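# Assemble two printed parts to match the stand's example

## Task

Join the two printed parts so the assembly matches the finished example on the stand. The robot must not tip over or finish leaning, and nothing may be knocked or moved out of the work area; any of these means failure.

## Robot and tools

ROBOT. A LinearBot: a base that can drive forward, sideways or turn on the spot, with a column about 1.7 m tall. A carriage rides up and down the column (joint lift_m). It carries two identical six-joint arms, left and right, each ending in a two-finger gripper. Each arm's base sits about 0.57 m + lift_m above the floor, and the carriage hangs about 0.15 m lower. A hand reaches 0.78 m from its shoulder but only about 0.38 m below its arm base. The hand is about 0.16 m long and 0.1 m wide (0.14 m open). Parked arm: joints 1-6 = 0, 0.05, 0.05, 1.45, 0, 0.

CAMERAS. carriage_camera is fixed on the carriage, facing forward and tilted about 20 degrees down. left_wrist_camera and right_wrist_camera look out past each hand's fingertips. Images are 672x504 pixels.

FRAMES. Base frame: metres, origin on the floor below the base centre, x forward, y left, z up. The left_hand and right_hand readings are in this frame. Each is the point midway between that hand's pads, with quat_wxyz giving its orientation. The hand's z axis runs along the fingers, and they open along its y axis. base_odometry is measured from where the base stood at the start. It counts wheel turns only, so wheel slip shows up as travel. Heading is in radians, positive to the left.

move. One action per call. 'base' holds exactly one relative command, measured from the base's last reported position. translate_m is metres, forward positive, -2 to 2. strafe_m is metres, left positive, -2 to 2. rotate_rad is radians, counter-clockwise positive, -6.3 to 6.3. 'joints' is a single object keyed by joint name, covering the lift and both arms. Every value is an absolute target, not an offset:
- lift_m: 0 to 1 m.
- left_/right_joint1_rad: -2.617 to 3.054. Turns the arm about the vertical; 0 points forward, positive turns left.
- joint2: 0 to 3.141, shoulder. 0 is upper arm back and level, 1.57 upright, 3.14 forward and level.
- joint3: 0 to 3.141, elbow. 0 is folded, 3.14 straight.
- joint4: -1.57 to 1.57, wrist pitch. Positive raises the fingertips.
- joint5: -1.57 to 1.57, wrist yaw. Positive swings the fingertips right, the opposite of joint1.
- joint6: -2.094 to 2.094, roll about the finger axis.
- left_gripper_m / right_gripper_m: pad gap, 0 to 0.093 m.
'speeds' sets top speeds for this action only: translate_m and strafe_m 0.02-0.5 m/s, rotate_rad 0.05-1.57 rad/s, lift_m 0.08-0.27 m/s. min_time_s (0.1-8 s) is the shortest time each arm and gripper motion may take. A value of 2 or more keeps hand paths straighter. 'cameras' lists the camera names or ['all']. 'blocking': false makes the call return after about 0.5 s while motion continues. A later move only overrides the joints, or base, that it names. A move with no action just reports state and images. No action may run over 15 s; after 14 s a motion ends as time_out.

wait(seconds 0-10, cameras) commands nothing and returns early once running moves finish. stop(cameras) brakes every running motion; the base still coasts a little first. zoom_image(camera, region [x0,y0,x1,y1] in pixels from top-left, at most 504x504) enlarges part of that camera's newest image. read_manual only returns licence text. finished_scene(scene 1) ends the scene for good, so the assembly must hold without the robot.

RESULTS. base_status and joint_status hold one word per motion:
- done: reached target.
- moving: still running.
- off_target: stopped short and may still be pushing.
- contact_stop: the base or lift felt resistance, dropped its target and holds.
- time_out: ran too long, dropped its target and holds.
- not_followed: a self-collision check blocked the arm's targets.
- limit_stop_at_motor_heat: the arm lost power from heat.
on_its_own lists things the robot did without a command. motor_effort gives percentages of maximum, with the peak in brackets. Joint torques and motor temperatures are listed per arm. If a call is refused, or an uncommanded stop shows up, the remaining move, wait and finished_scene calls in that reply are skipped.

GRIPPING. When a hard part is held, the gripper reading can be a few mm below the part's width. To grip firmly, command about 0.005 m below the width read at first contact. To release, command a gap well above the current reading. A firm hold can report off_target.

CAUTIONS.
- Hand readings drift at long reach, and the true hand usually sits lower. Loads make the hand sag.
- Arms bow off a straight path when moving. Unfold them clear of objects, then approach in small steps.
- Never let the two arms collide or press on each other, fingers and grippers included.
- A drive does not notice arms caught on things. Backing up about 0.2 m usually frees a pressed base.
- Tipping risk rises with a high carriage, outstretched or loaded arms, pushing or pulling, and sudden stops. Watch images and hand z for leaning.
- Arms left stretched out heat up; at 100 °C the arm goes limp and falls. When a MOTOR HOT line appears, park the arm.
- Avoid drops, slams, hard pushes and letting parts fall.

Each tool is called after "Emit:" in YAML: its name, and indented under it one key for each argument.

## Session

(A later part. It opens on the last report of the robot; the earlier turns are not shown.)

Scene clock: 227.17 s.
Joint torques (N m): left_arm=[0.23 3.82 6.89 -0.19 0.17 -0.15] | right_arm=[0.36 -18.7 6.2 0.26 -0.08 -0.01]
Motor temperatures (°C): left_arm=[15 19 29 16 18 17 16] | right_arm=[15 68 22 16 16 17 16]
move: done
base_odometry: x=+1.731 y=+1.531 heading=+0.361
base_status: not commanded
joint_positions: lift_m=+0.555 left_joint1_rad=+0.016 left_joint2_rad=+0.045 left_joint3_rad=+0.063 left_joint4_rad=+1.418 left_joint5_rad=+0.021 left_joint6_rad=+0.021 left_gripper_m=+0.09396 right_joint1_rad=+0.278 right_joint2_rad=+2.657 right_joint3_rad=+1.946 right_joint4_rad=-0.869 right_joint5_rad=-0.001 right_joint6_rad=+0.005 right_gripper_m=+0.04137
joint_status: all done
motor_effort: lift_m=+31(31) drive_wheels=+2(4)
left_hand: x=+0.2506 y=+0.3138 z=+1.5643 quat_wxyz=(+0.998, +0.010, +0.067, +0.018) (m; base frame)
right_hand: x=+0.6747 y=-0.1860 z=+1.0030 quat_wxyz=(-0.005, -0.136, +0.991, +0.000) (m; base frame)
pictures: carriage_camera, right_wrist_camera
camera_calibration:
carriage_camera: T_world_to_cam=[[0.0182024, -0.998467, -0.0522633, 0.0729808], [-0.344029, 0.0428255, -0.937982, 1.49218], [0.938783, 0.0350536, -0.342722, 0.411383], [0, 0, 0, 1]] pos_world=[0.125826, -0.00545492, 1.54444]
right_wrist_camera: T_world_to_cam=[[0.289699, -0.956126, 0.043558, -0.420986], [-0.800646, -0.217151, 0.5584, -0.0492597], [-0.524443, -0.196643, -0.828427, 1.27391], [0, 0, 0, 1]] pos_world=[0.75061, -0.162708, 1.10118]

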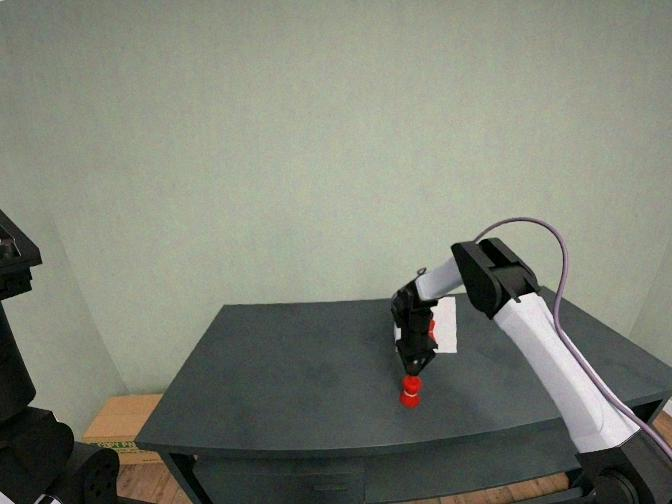

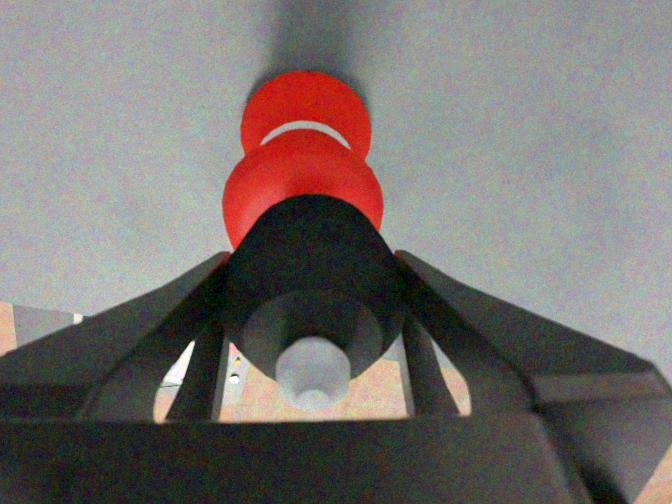

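Emit:
move:
  joints: {"lift_m": 0.575, "right_joint1_rad": 0.288}
  speeds: {"lift_m": 0.1}
  cameras: ["right_wrist_camera"]

Emit:
zoom_image:
  camera: "right_wrist_camera"
  region: [200, 30, 430, 420]

Scene clock: 250.07 s.
Joint torques (N m): left_arm=[0.23 3.81 6.86 -0.2 0.18 -0.15] | right_arm=[0.5 -18.7 6.23 0.26 -0.08 0]
Motor temperatures (°C): left_arm=[15 19 29 16 18 17 16] | right_arm=[15 63 22 16 16 17 16]
move: done
base_odometry: x=+1.731 y=+1.531 heading=+0.361
base_status: not commanded
joint_positions: lift_m=+0.575 left_joint1_rad=+0.016 left_joint2_rad=+0.045 left_joint3_rad=+0.063 left_joint4_rad=+1.418 left_joint5_rad=+0.021 left_joint6_rad=+0.021 left_gripper_m=+0.09396 right_joint1_rad=+0.283 right_joint2_rad=+2.657 right_joint3_rad=+1.944 right_joint4_rad=-0.869 right_joint5_rad=-0.001 right_joint6_rad=+0.005 right_gripper_m=+0.04137
joint_status: all done
motor_effort: lift_m=+34(46) drive_wheels=+2(4)
left_hand: x=+0.2505 y=+0.3138 z=+1.5841 quat_wxyz=(+0.998, +0.010, +0.067, +0.018) (m; base frame)
right_hand: x=+0.6735 y=-0.1839 z=+1.0224 quat_wxyz=(-0.006, -0.139, +0.990, +0.000) (m; base frame)
pictures: right_wrist_camera
camera_calibration:
right_wrist_camera: T_world_to_cam=[[0.294517, -0.954657, 0.043468, -0.422381], [-0.798727, -0.220929, 0.559666, -0.0638447], [-0.524686, -0.19955, -0.827577, 1.28856], [0, 0, 0, 1]] pos_world=[0.749496, -0.160201, 1.12048]

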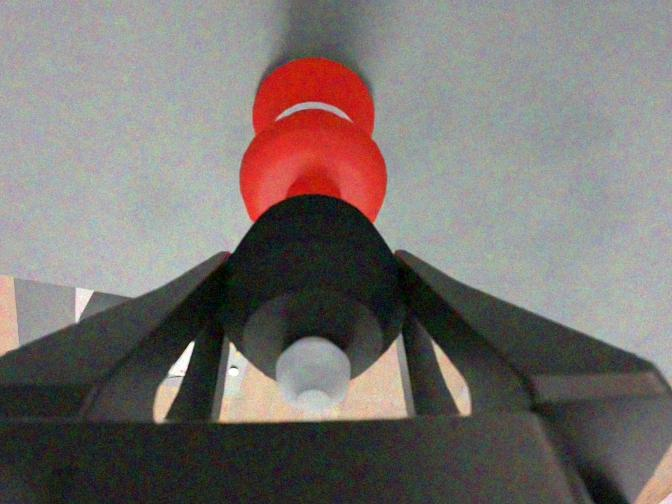

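Scaled by 1.292 from the camera's 672x504 image, which has a finer 960x720 frame.

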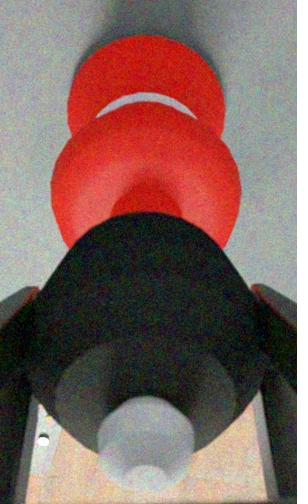

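Emit:
move:
  joints: {"lift_m": 0.555}
  speeds: {"lift_m": 0.08}
  cameras: ["right_wrist_camera"]

Emit:
zoom_image:
  camera: "right_wrist_camera"
  region: [200, 30, 430, 420]

Scene clock: 255.30 s.
Joint torques (N m): left_arm=[0.18 3.77 6.87 -0.2 0.18 -0.15] | right_arm=[0.49 -18.58 6.32 0.29 -0.09 0]
Motor temperatures (°C): left_arm=[15 19 29 16 18 17 16] | right_arm=[15 63 22 16 16 17 16]
move: done
base_odometry: x=+1.731 y=+1.531 heading=+0.361
base_status: not commanded
joint_positions: lift_m=+0.555 left_joint1_rad=+0.016 left_joint2_rad=+0.045 left_joint3_rad=+0.063 left_joint4_rad=+1.418 left_joint5_rad=+0.021 left_joint6_rad=+0.021 left_gripper_m=+0.09396 right_joint1_rad=+0.283 right_joint2_rad=+2.656 right_joint3_rad=+1.944 right_joint4_rad=-0.869 right_joint5_rad=-0.001 right_joint6_rad=+0.005 right_gripper_m=+0.04137
joint_status: all done
motor_effort: lift_m=+31(32) drive_wheels=+2(4)
left_hand: x=+0.2505 y=+0.3138 z=+1.5644 quat_wxyz=(+0.998, +0.010, +0.067, +0.018) (m; base frame)
right_hand: x=+0.6737 y=-0.1838 z=+1.0031 quat_wxyz=(-0.005, -0.139, +0.990, +0.000) (m; base frame)
pictures: right_wrist_camera
camera_calibration:
right_wrist_camera: T_world_to_cam=[[0.294396, -0.954693, 0.0434953, -0.421426], [-0.79935, -0.221037, 0.558733, -0.051521], [-0.523805, -0.199257, -0.828206, 1.27283], [0, 0, 0, 1]] pos_world=[0.749596, -0.160101, 1.10128]

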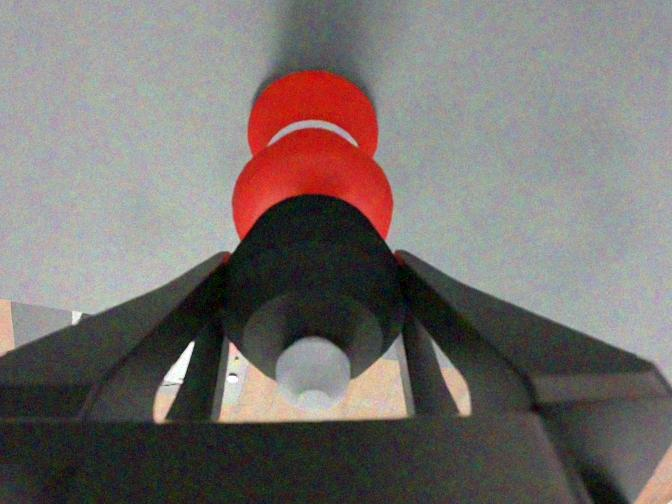

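Scaled by 1.292 from the camera's 672x504 image, which has a finer 960x720 frame.

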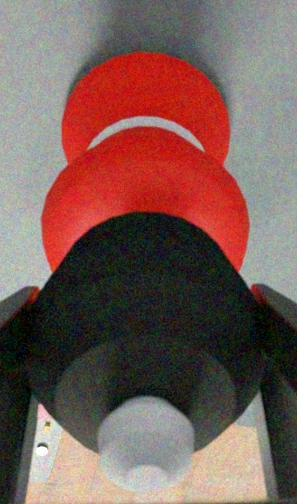

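Emit:
move:
  joints: {"lift_m": 0.545}
  speeds: {"lift_m": 0.08}
  cameras: ["right_wrist_camera"]

Emit:
zoom_image:
  camera: "right_wrist_camera"
  region: [200, 30, 430, 420]

Scene clock: 259.80 s.
Joint torques (N m): left_arm=[0.24 3.81 6.84 -0.2 0.18 -0.16] | right_arm=[0.49 -18.48 6.37 0.28 -0.08 -0.01]
Motor temperatures (°C): left_arm=[15 19 29 16 18 17 16] | right_arm=[15 63 23 16 16 17 16]
move: done
base_odometry: x=+1.731 y=+1.531 heading=+0.361
base_status: not commanded
joint_positions: lift_m=+0.545 left_joint1_rad=+0.016 left_joint2_rad=+0.045 left_joint3_rad=+0.063 left_joint4_rad=+1.418 left_joint5_rad=+0.021 left_joint6_rad=+0.021 left_gripper_m=+0.09396 right_joint1_rad=+0.283 right_joint2_rad=+2.655 right_joint3_rad=+1.942 right_joint4_rad=-0.873 right_joint5_rad=-0.001 right_joint6_rad=+0.005 right_gripper_m=+0.04137
joint_status: all done
motor_effort: lift_m=+31(32) drive_wheels=-4(4)
left_hand: x=+0.2505 y=+0.3138 z=+1.5545 quat_wxyz=(+0.998, +0.010, +0.067, +0.018) (m; base frame)
right_hand: x=+0.6725 y=-0.1842 z=+0.9931 quat_wxyz=(-0.007, -0.139, +0.990, +0.000) (m; base frame)
pictures: right_wrist_camera
camera_calibration:
right_wrist_camera: T_world_to_cam=[[0.29461, -0.954628, 0.0434641, -0.421144], [-0.796916, -0.220329, 0.562477, -0.0522611], [-0.52738, -0.200349, -0.82567, 1.26354], [0, 0, 0, 1]] pos_world=[0.748794, -0.160401, 1.09097]

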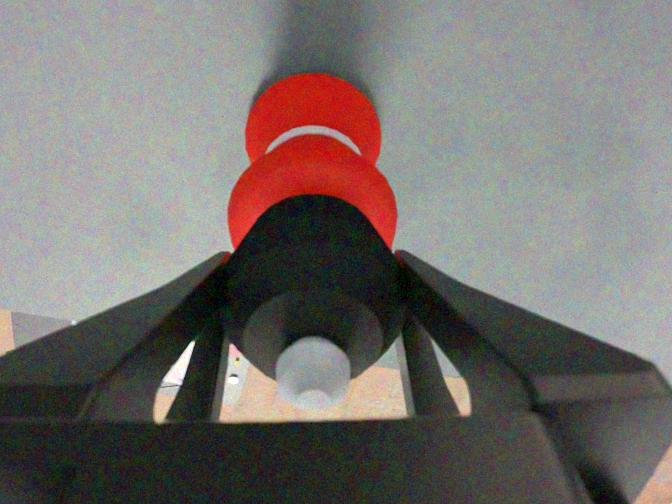

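Scaled by 1.292 from the camera's 672x504 image, which has a finer 960x720 frame.

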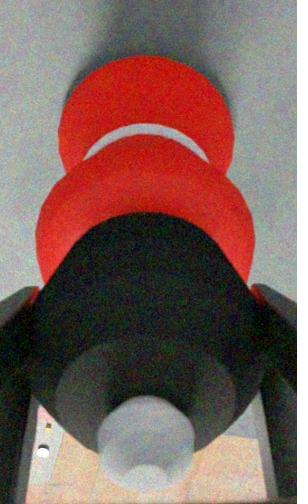

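Emit:
move:
  joints: {"lift_m": 0.537}
  speeds: {"lift_m": 0.08}
  cameras: ["carriage_camera", "right_wrist_camera"]

Emit:
zoom_image:
  camera: "right_wrist_camera"
  region: [200, 30, 430, 420]

Emit:
zoom_image:
  camera: "carriage_camera"
  region: [382, 330, 442, 410]

Scene clock: 264.67 s.
Joint torques (N m): left_arm=[0.21 3.82 6.82 -0.17 0.17 -0.14] | right_arm=[0.54 -18.44 6.46 0.29 -0.08 -0.01]
Motor temperatures (°C): left_arm=[15 19 29 16 18 17 16] | right_arm=[15 66 23 16 16 17 16]
move: done
base_odometry: x=+1.731 y=+1.531 heading=+0.361
base_status: not commanded
joint_positions: lift_m=+0.537 left_joint1_rad=+0.016 left_joint2_rad=+0.045 left_joint3_rad=+0.063 left_joint4_rad=+1.418 left_joint5_rad=+0.021 left_joint6_rad=+0.021 left_gripper_m=+0.09396 right_joint1_rad=+0.283 right_joint2_rad=+2.655 right_joint3_rad=+1.941 right_joint4_rad=-0.876 right_joint5_rad=-0.001 right_joint6_rad=+0.005 right_gripper_m=+0.04137
joint_status: all done
motor_effort: lift_m=+30(33) drive_wheels=-4(4)
left_hand: x=+0.2505 y=+0.3138 z=+1.5465 quat_wxyz=(+0.998, +0.010, +0.067, +0.018) (m; base frame)
right_hand: x=+0.6714 y=-0.1845 z=+0.9851 quat_wxyz=(-0.009, -0.139, +0.990, -0.001) (m; base frame)
pictures: carriage_camera, right_wrist_camera
camera_calibration:
carriage_camera: T_world_to_cam=[[0.0182024, -0.998467, -0.0522633, 0.0720453], [-0.344029, 0.0428255, -0.937982, 1.47539], [0.938783, 0.0350536, -0.342722, 0.405248], [0, 0, 0, 1]] pos_world=[0.125826, -0.00545492, 1.52654]
right_wrist_camera: T_world_to_cam=[[0.294792, -0.954574, 0.0434211, -0.420844], [-0.794839, -0.219733, 0.56564, -0.0530158], [-0.530404, -0.201259, -0.823509, 1.25597], [0, 0, 0, 1]] pos_world=[0.748093, -0.160602, 1.08256]

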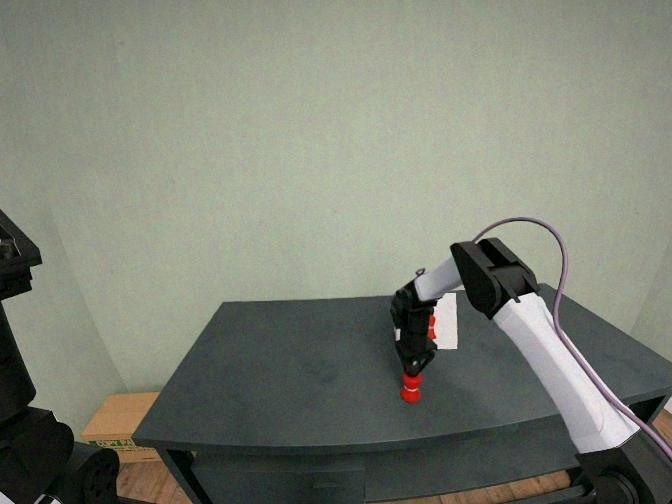

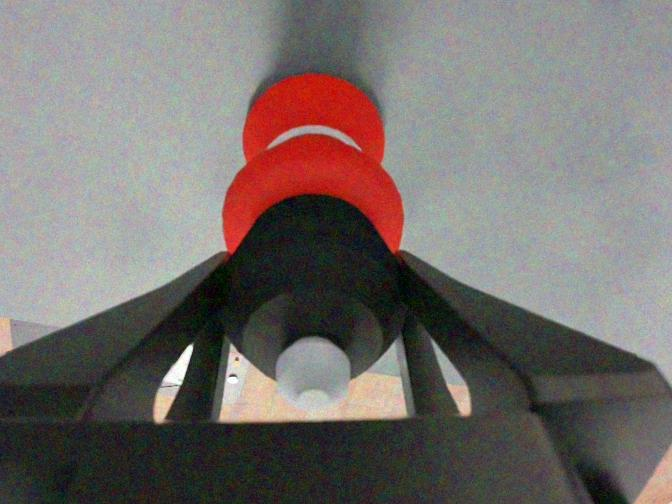

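Scaled by 1.292 from the camera's 672x504 image, which has a finer 960x720 frame.

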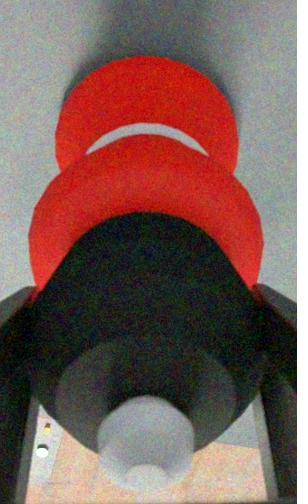

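Scaled by 6.300 from the camera's 672x504 image, which has a finer 960x720 frame.

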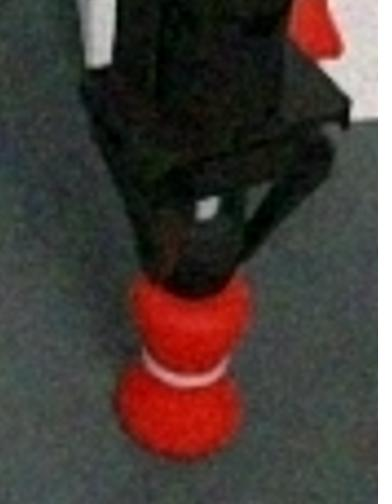

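Emit:
move:
  joints: {"lift_m": 0.53}
  speeds: {"lift_m": 0.08}
  cameras: ["carriage_camera", "right_wrist_camera"]

Emit:
zoom_image:
  camera: "right_wrist_camera"
  region: [200, 30, 430, 420]

Emit:
zoom_image:
  camera: "carriage_camera"
  region: [382, 330, 442, 410]

Scene clock: 270.70 s.
Joint torques (N m): left_arm=[0.23 3.84 6.86 -0.19 0.17 -0.15] | right_arm=[0.51 -18.18 6.5 0.45 -0.08 0]
Motor temperatures (°C): left_arm=[15 19 29 16 18 17 16] | right_arm=[15 68 23 16 16 17 16]
move: done
base_odometry: x=+1.731 y=+1.531 heading=+0.361
base_status: not commanded
joint_positions: lift_m=+0.530 left_joint1_rad=+0.016 left_joint2_rad=+0.045 left_joint3_rad=+0.063 left_joint4_rad=+1.418 left_joint5_rad=+0.021 left_joint6_rad=+0.021 left_gripper_m=+0.09396 right_joint1_rad=+0.283 right_joint2_rad=+2.652 right_joint3_rad=+1.941 right_joint4_rad=-0.894 right_joint5_rad=-0.001 right_joint6_rad=+0.005 right_gripper_m=+0.04137
joint_status: all done
motor_effort: lift_m=+29(29) drive_wheels=-4(4)
left_hand: x=+0.2506 y=+0.3138 z=+1.5396 quat_wxyz=(+0.998, +0.010, +0.067, +0.018) (m; base frame)
right_hand: x=+0.6676 y=-0.1856 z=+0.9794 quat_wxyz=(-0.017, -0.139, +0.990, -0.002) (m; base frame)
pictures: carriage_camera, right_wrist_camera
camera_calibration:
carriage_camera: T_world_to_cam=[[0.0182024, -0.998467, -0.0522633, 0.0716847], [-0.344029, 0.0428255, -0.937982, 1.46892], [0.938783, 0.0350536, -0.342722, 0.402884], [0, 0, 0, 1]] pos_world=[0.125826, -0.00545492, 1.51964]
right_wrist_camera: T_world_to_cam=[[0.295484, -0.954373, 0.0431398, -0.420714], [-0.786001, -0.21719, 0.578818, -0.0714365], [-0.543039, -0.204939, -0.814315, 1.24783], [0, 0, 0, 1]] pos_world=[0.745786, -0.161304, 1.07563]

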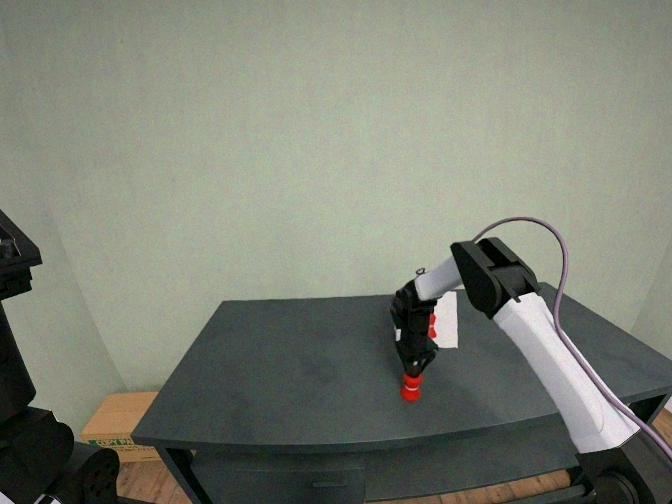

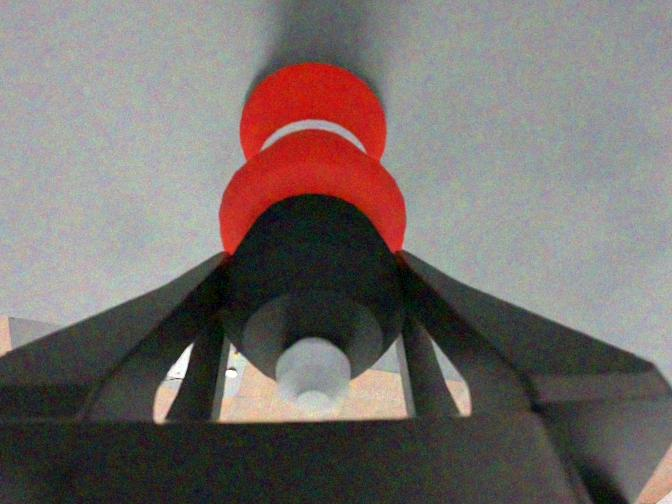

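Scaled by 1.292 from the camera's 672x504 image, which has a finer 960x720 frame.

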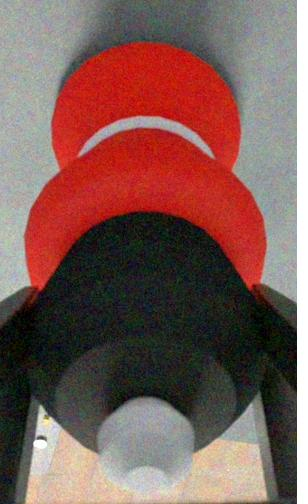

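Scaled by 6.300 from the camera's 672x504 image, which has a finer 960x720 frame.

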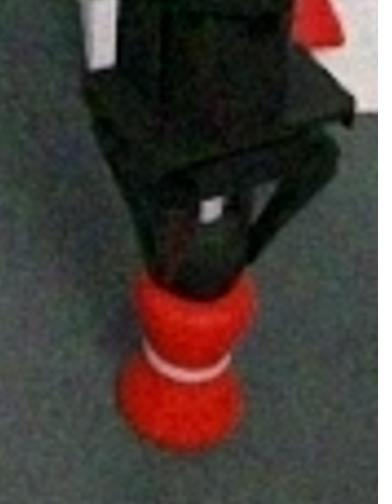

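Emit:
move:
  joints: {"lift_m": 0.535}
  speeds: {"lift_m": 0.08}
  cameras: []

Emit:
move:
  joints: {"right_gripper_m": 0.09}
  min_time_s: 2.5
  cameras: ["carriage_camera", "right_wrist_camera"]

Emit:
zoom_image:
  camera: "carriage_camera"
  region: [382, 330, 442, 410]

Scene clock: 279.10 s.
Joint torques (N m): left_arm=[0.21 3.93 6.83 -0.2 0.17 -0.15] | right_arm=[0.47 -18.03 6.56 0.35 -0.08 0]
Motor temperatures (°C): left_arm=[15 19 30 16 18 17 16] | right_arm=[15 69 23 16 16 17 16]
move: done
base_odometry: x=+1.731 y=+1.531 heading=+0.361
base_status: not commanded
joint_positions: lift_m=+0.535 left_joint1_rad=+0.016 left_joint2_rad=+0.045 left_joint3_rad=+0.063 left_joint4_rad=+1.418 left_joint5_rad=+0.021 left_joint6_rad=+0.021 left_gripper_m=+0.09396 right_joint1_rad=+0.283 right_joint2_rad=+2.651 right_joint3_rad=+1.941 right_joint4_rad=-0.881 right_joint5_rad=-0.001 right_joint6_rad=+0.005 right_gripper_m=+0.04137
joint_status: all done
motor_effort: lift_m=+35(46) drive_wheels=+2(4)
left_hand: x=+0.2504 y=+0.3138 z=+1.5441 quat_wxyz=(+0.998, +0.010, +0.067, +0.018) (m; base frame)
right_hand: x=+0.6710 y=-0.1846 z=+0.9844 quat_wxyz=(-0.010, -0.139, +0.990, -0.001) (m; base frame)
pictures: none
No camera images: "cameras" was empty.

Scene clock: 281.90 s.
Joint torques (N m): left_arm=[0.18 3.88 6.84 -0.19 0.17 -0.15] | right_arm=[0.51 -18.07 6.56 0.32 -0.08 0]
Motor temperatures (°C): left_arm=[15 19 30 16 18 17 16] | right_arm=[15 68 22 16 16 17 16]
move: done
base_odometry: x=+1.731 y=+1.531 heading=+0.361
base_status: not commanded
joint_positions: lift_m=+0.535 left_joint1_rad=+0.016 left_joint2_rad=+0.045 left_joint3_rad=+0.063 left_joint4_rad=+1.418 left_joint5_rad=+0.021 left_joint6_rad=+0.021 left_gripper_m=+0.09396 right_joint1_rad=+0.283 right_joint2_rad=+2.651 right_joint3_rad=+1.941 right_joint4_rad=-0.878 right_joint5_rad=-0.001 right_joint6_rad=+0.005 right_gripper_m=+0.08987
joint_status: all done
motor_effort: lift_m=+35(35) drive_wheels=+2(4)
left_hand: x=+0.2504 y=+0.3138 z=+1.5441 quat_wxyz=(+0.998, +0.010, +0.067, +0.018) (m; base frame)
right_hand: x=+0.6718 y=-0.1844 z=+0.9844 quat_wxyz=(-0.008, -0.139, +0.990, -0.001) (m; base frame)
pictures: carriage_camera, right_wrist_camera
camera_calibration:
carriage_camera: T_world_to_cam=[[0.0182024, -0.998467, -0.0522633, 0.0719146], [-0.344029, 0.0428255, -0.937982, 1.47305], [0.938783, 0.0350536, -0.342722, 0.404392], [0, 0, 0, 1]] pos_world=[0.125826, -0.00545492, 1.52404]
right_wrist_camera: T_world_to_cam=[[0.294755, -0.954588, 0.0433667, -0.420702], [-0.795661, -0.220043, 0.564362, -0.0506059], [-0.529191, -0.200854, -0.824388, 1.25579], [0, 0, 0, 1]] pos_world=[0.748293, -0.160501, 1.08207]

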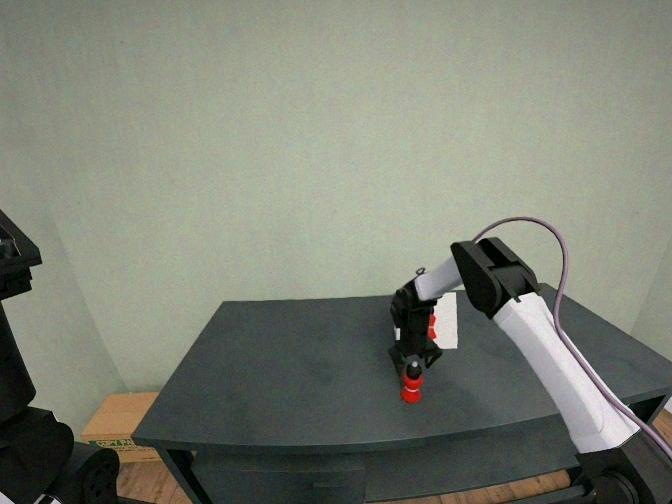

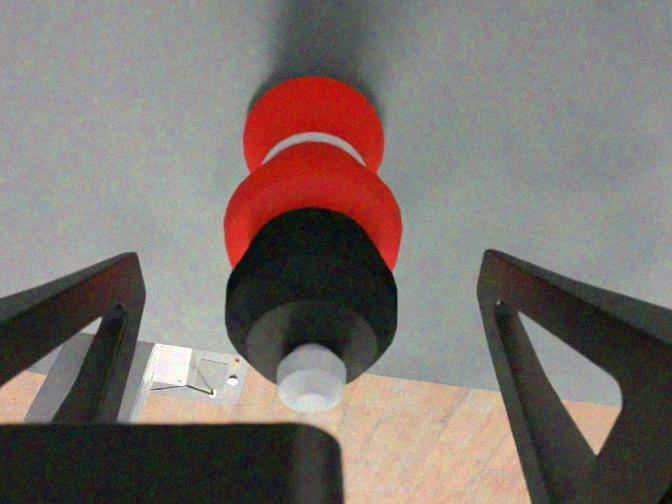

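Scaled by 6.300 from the camera's 672x504 image, which has a finer 960x720 frame.

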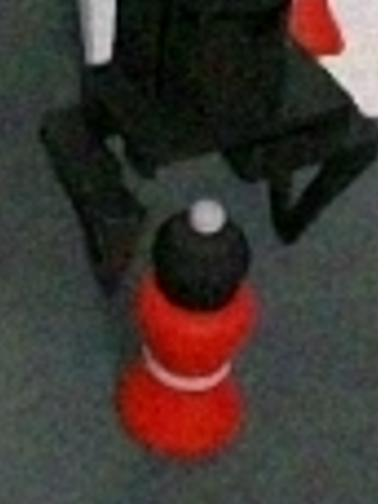

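Emit:
move:
  joints: {"lift_m": 0.66}
  speeds: {"lift_m": 0.1}
  cameras: ["carriage_camera", "right_wrist_camera"]

Emit:
move:
  joints: {"right_joint1_rad": -0.3}
  min_time_s: 1.5
  cameras: ["carriage_camera"]

Emit:
zoom_image:
  camera: "carriage_camera"
  region: [375, 310, 465, 430]

Scene clock: 292.93 s.
Joint torques (N m): left_arm=[0.21 3.89 6.86 -0.2 0.16 -0.15] | right_arm=[0.5 -18.02 6.52 0.27 -0.08 0]
Motor temperatures (°C): left_arm=[15 19 30 16 18 17 16] | right_arm=[15 66 22 16 16 17 16]
move: done
base_odometry: x=+1.731 y=+1.531 heading=+0.361
base_status: not commanded
joint_positions: lift_m=+0.660 left_joint1_rad=+0.016 left_joint2_rad=+0.045 left_joint3_rad=+0.063 left_joint4_rad=+1.418 left_joint5_rad=+0.021 left_joint6_rad=+0.021 left_gripper_m=+0.09396 right_joint1_rad=+0.283 right_joint2_rad=+2.650 right_joint3_rad=+1.941 right_joint4_rad=-0.871 right_joint5_rad=-0.001 right_joint6_rad=+0.005 right_gripper_m=+0.08987
joint_status: all done
motor_effort: lift_m=+35(46) drive_wheels=+2(4)
left_hand: x=+0.2504 y=+0.3138 z=+1.6692 quat_wxyz=(+0.998, +0.010, +0.067, +0.018) (m; base frame)
right_hand: x=+0.6735 y=-0.1839 z=+1.1096 quat_wxyz=(-0.005, -0.139, +0.990, +0.000) (m; base frame)
pictures: carriage_camera, right_wrist_camera
camera_calibration:
carriage_camera: T_world_to_cam=[[0.0182024, -0.998467, -0.0522633, 0.0784527], [-0.344029, 0.0428255, -0.937982, 1.59039], [0.938783, 0.0350536, -0.342722, 0.447266], [0, 0, 0, 1]] pos_world=[0.125826, -0.00545492, 1.64914]
right_wrist_camera: T_world_to_cam=[[0.294418, -0.954686, 0.0434957, -0.426081], [-0.799582, -0.221146, 0.558358, -0.110679], [-0.523438, -0.199169, -0.828459, 1.3609], [0, 0, 0, 1]] pos_world=[0.749296, -0.1602, 1.20778]

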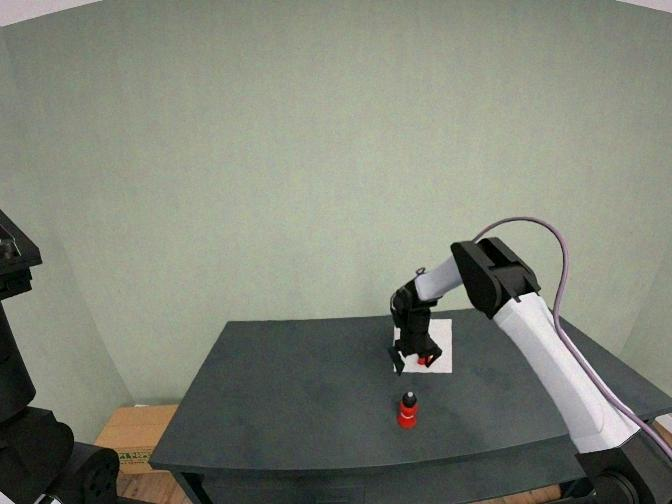

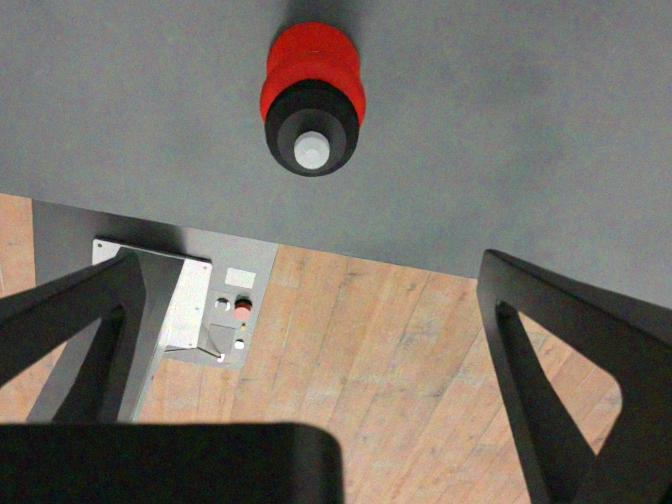

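Scene clock: 294.73 s.
Joint torques (N m): left_arm=[0.21 3.81 6.84 -0.19 0.18 -0.15] | right_arm=[0.2 -18.04 6.57 0.28 -0.08 0]
Motor temperatures (°C): left_arm=[15 19 30 16 18 17 16] | right_arm=[15 66 22 16 16 17 16]
move: done
base_odometry: x=+1.731 y=+1.531 heading=+0.361
base_status: not commanded
joint_positions: lift_m=+0.660 left_joint1_rad=+0.016 left_joint2_rad=+0.045 left_joint3_rad=+0.063 left_joint4_rad=+1.418 left_joint5_rad=+0.021 left_joint6_rad=+0.021 left_gripper_m=+0.09396 right_joint1_rad=-0.300 right_joint2_rad=+2.650 right_joint3_rad=+1.941 right_joint4_rad=-0.871 right_joint5_rad=-0.001 right_joint6_rad=+0.005 right_gripper_m=+0.08987
joint_status: all done
motor_effort: lift_m=+35(35) drive_wheels=-4(4)
left_hand: x=+0.2504 y=+0.3138 z=+1.6692 quat_wxyz=(+0.998, +0.010, +0.067, +0.018) (m; base frame)
right_hand: x=+0.6713 y=-0.4572 z=+1.1096 quat_wxyz=(-0.005, +0.152, +0.988, +0.001) (m; base frame)
pictures: carriage_camera
camera_calibration:
carriage_camera: T_world_to_cam=[[0.0182024, -0.998467, -0.0522633, 0.0784527], [-0.344029, 0.0428255, -0.937982, 1.59039], [0.938783, 0.0350536, -0.342722, 0.447266], [0, 0, 0, 1]] pos_world=[0.125826, -0.00545492, 1.64914]

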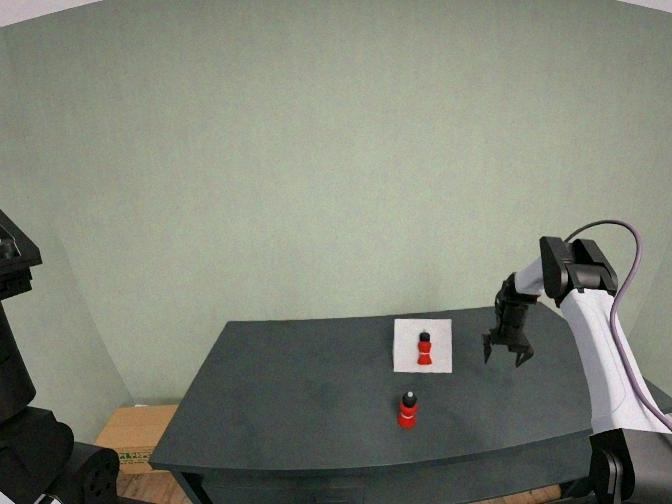

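Scaled by 4.200 from the camera's 672x504 image, which has a finer 960x720 frame.

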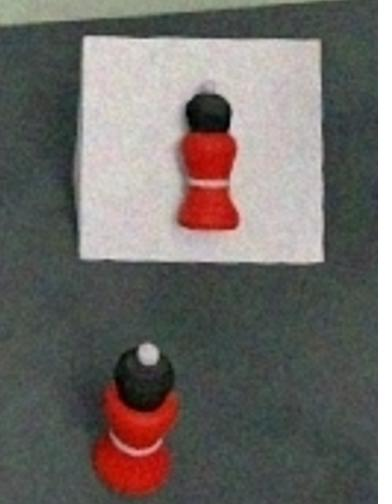

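Emit:
finished_scene:

The scene is finished: the task was done.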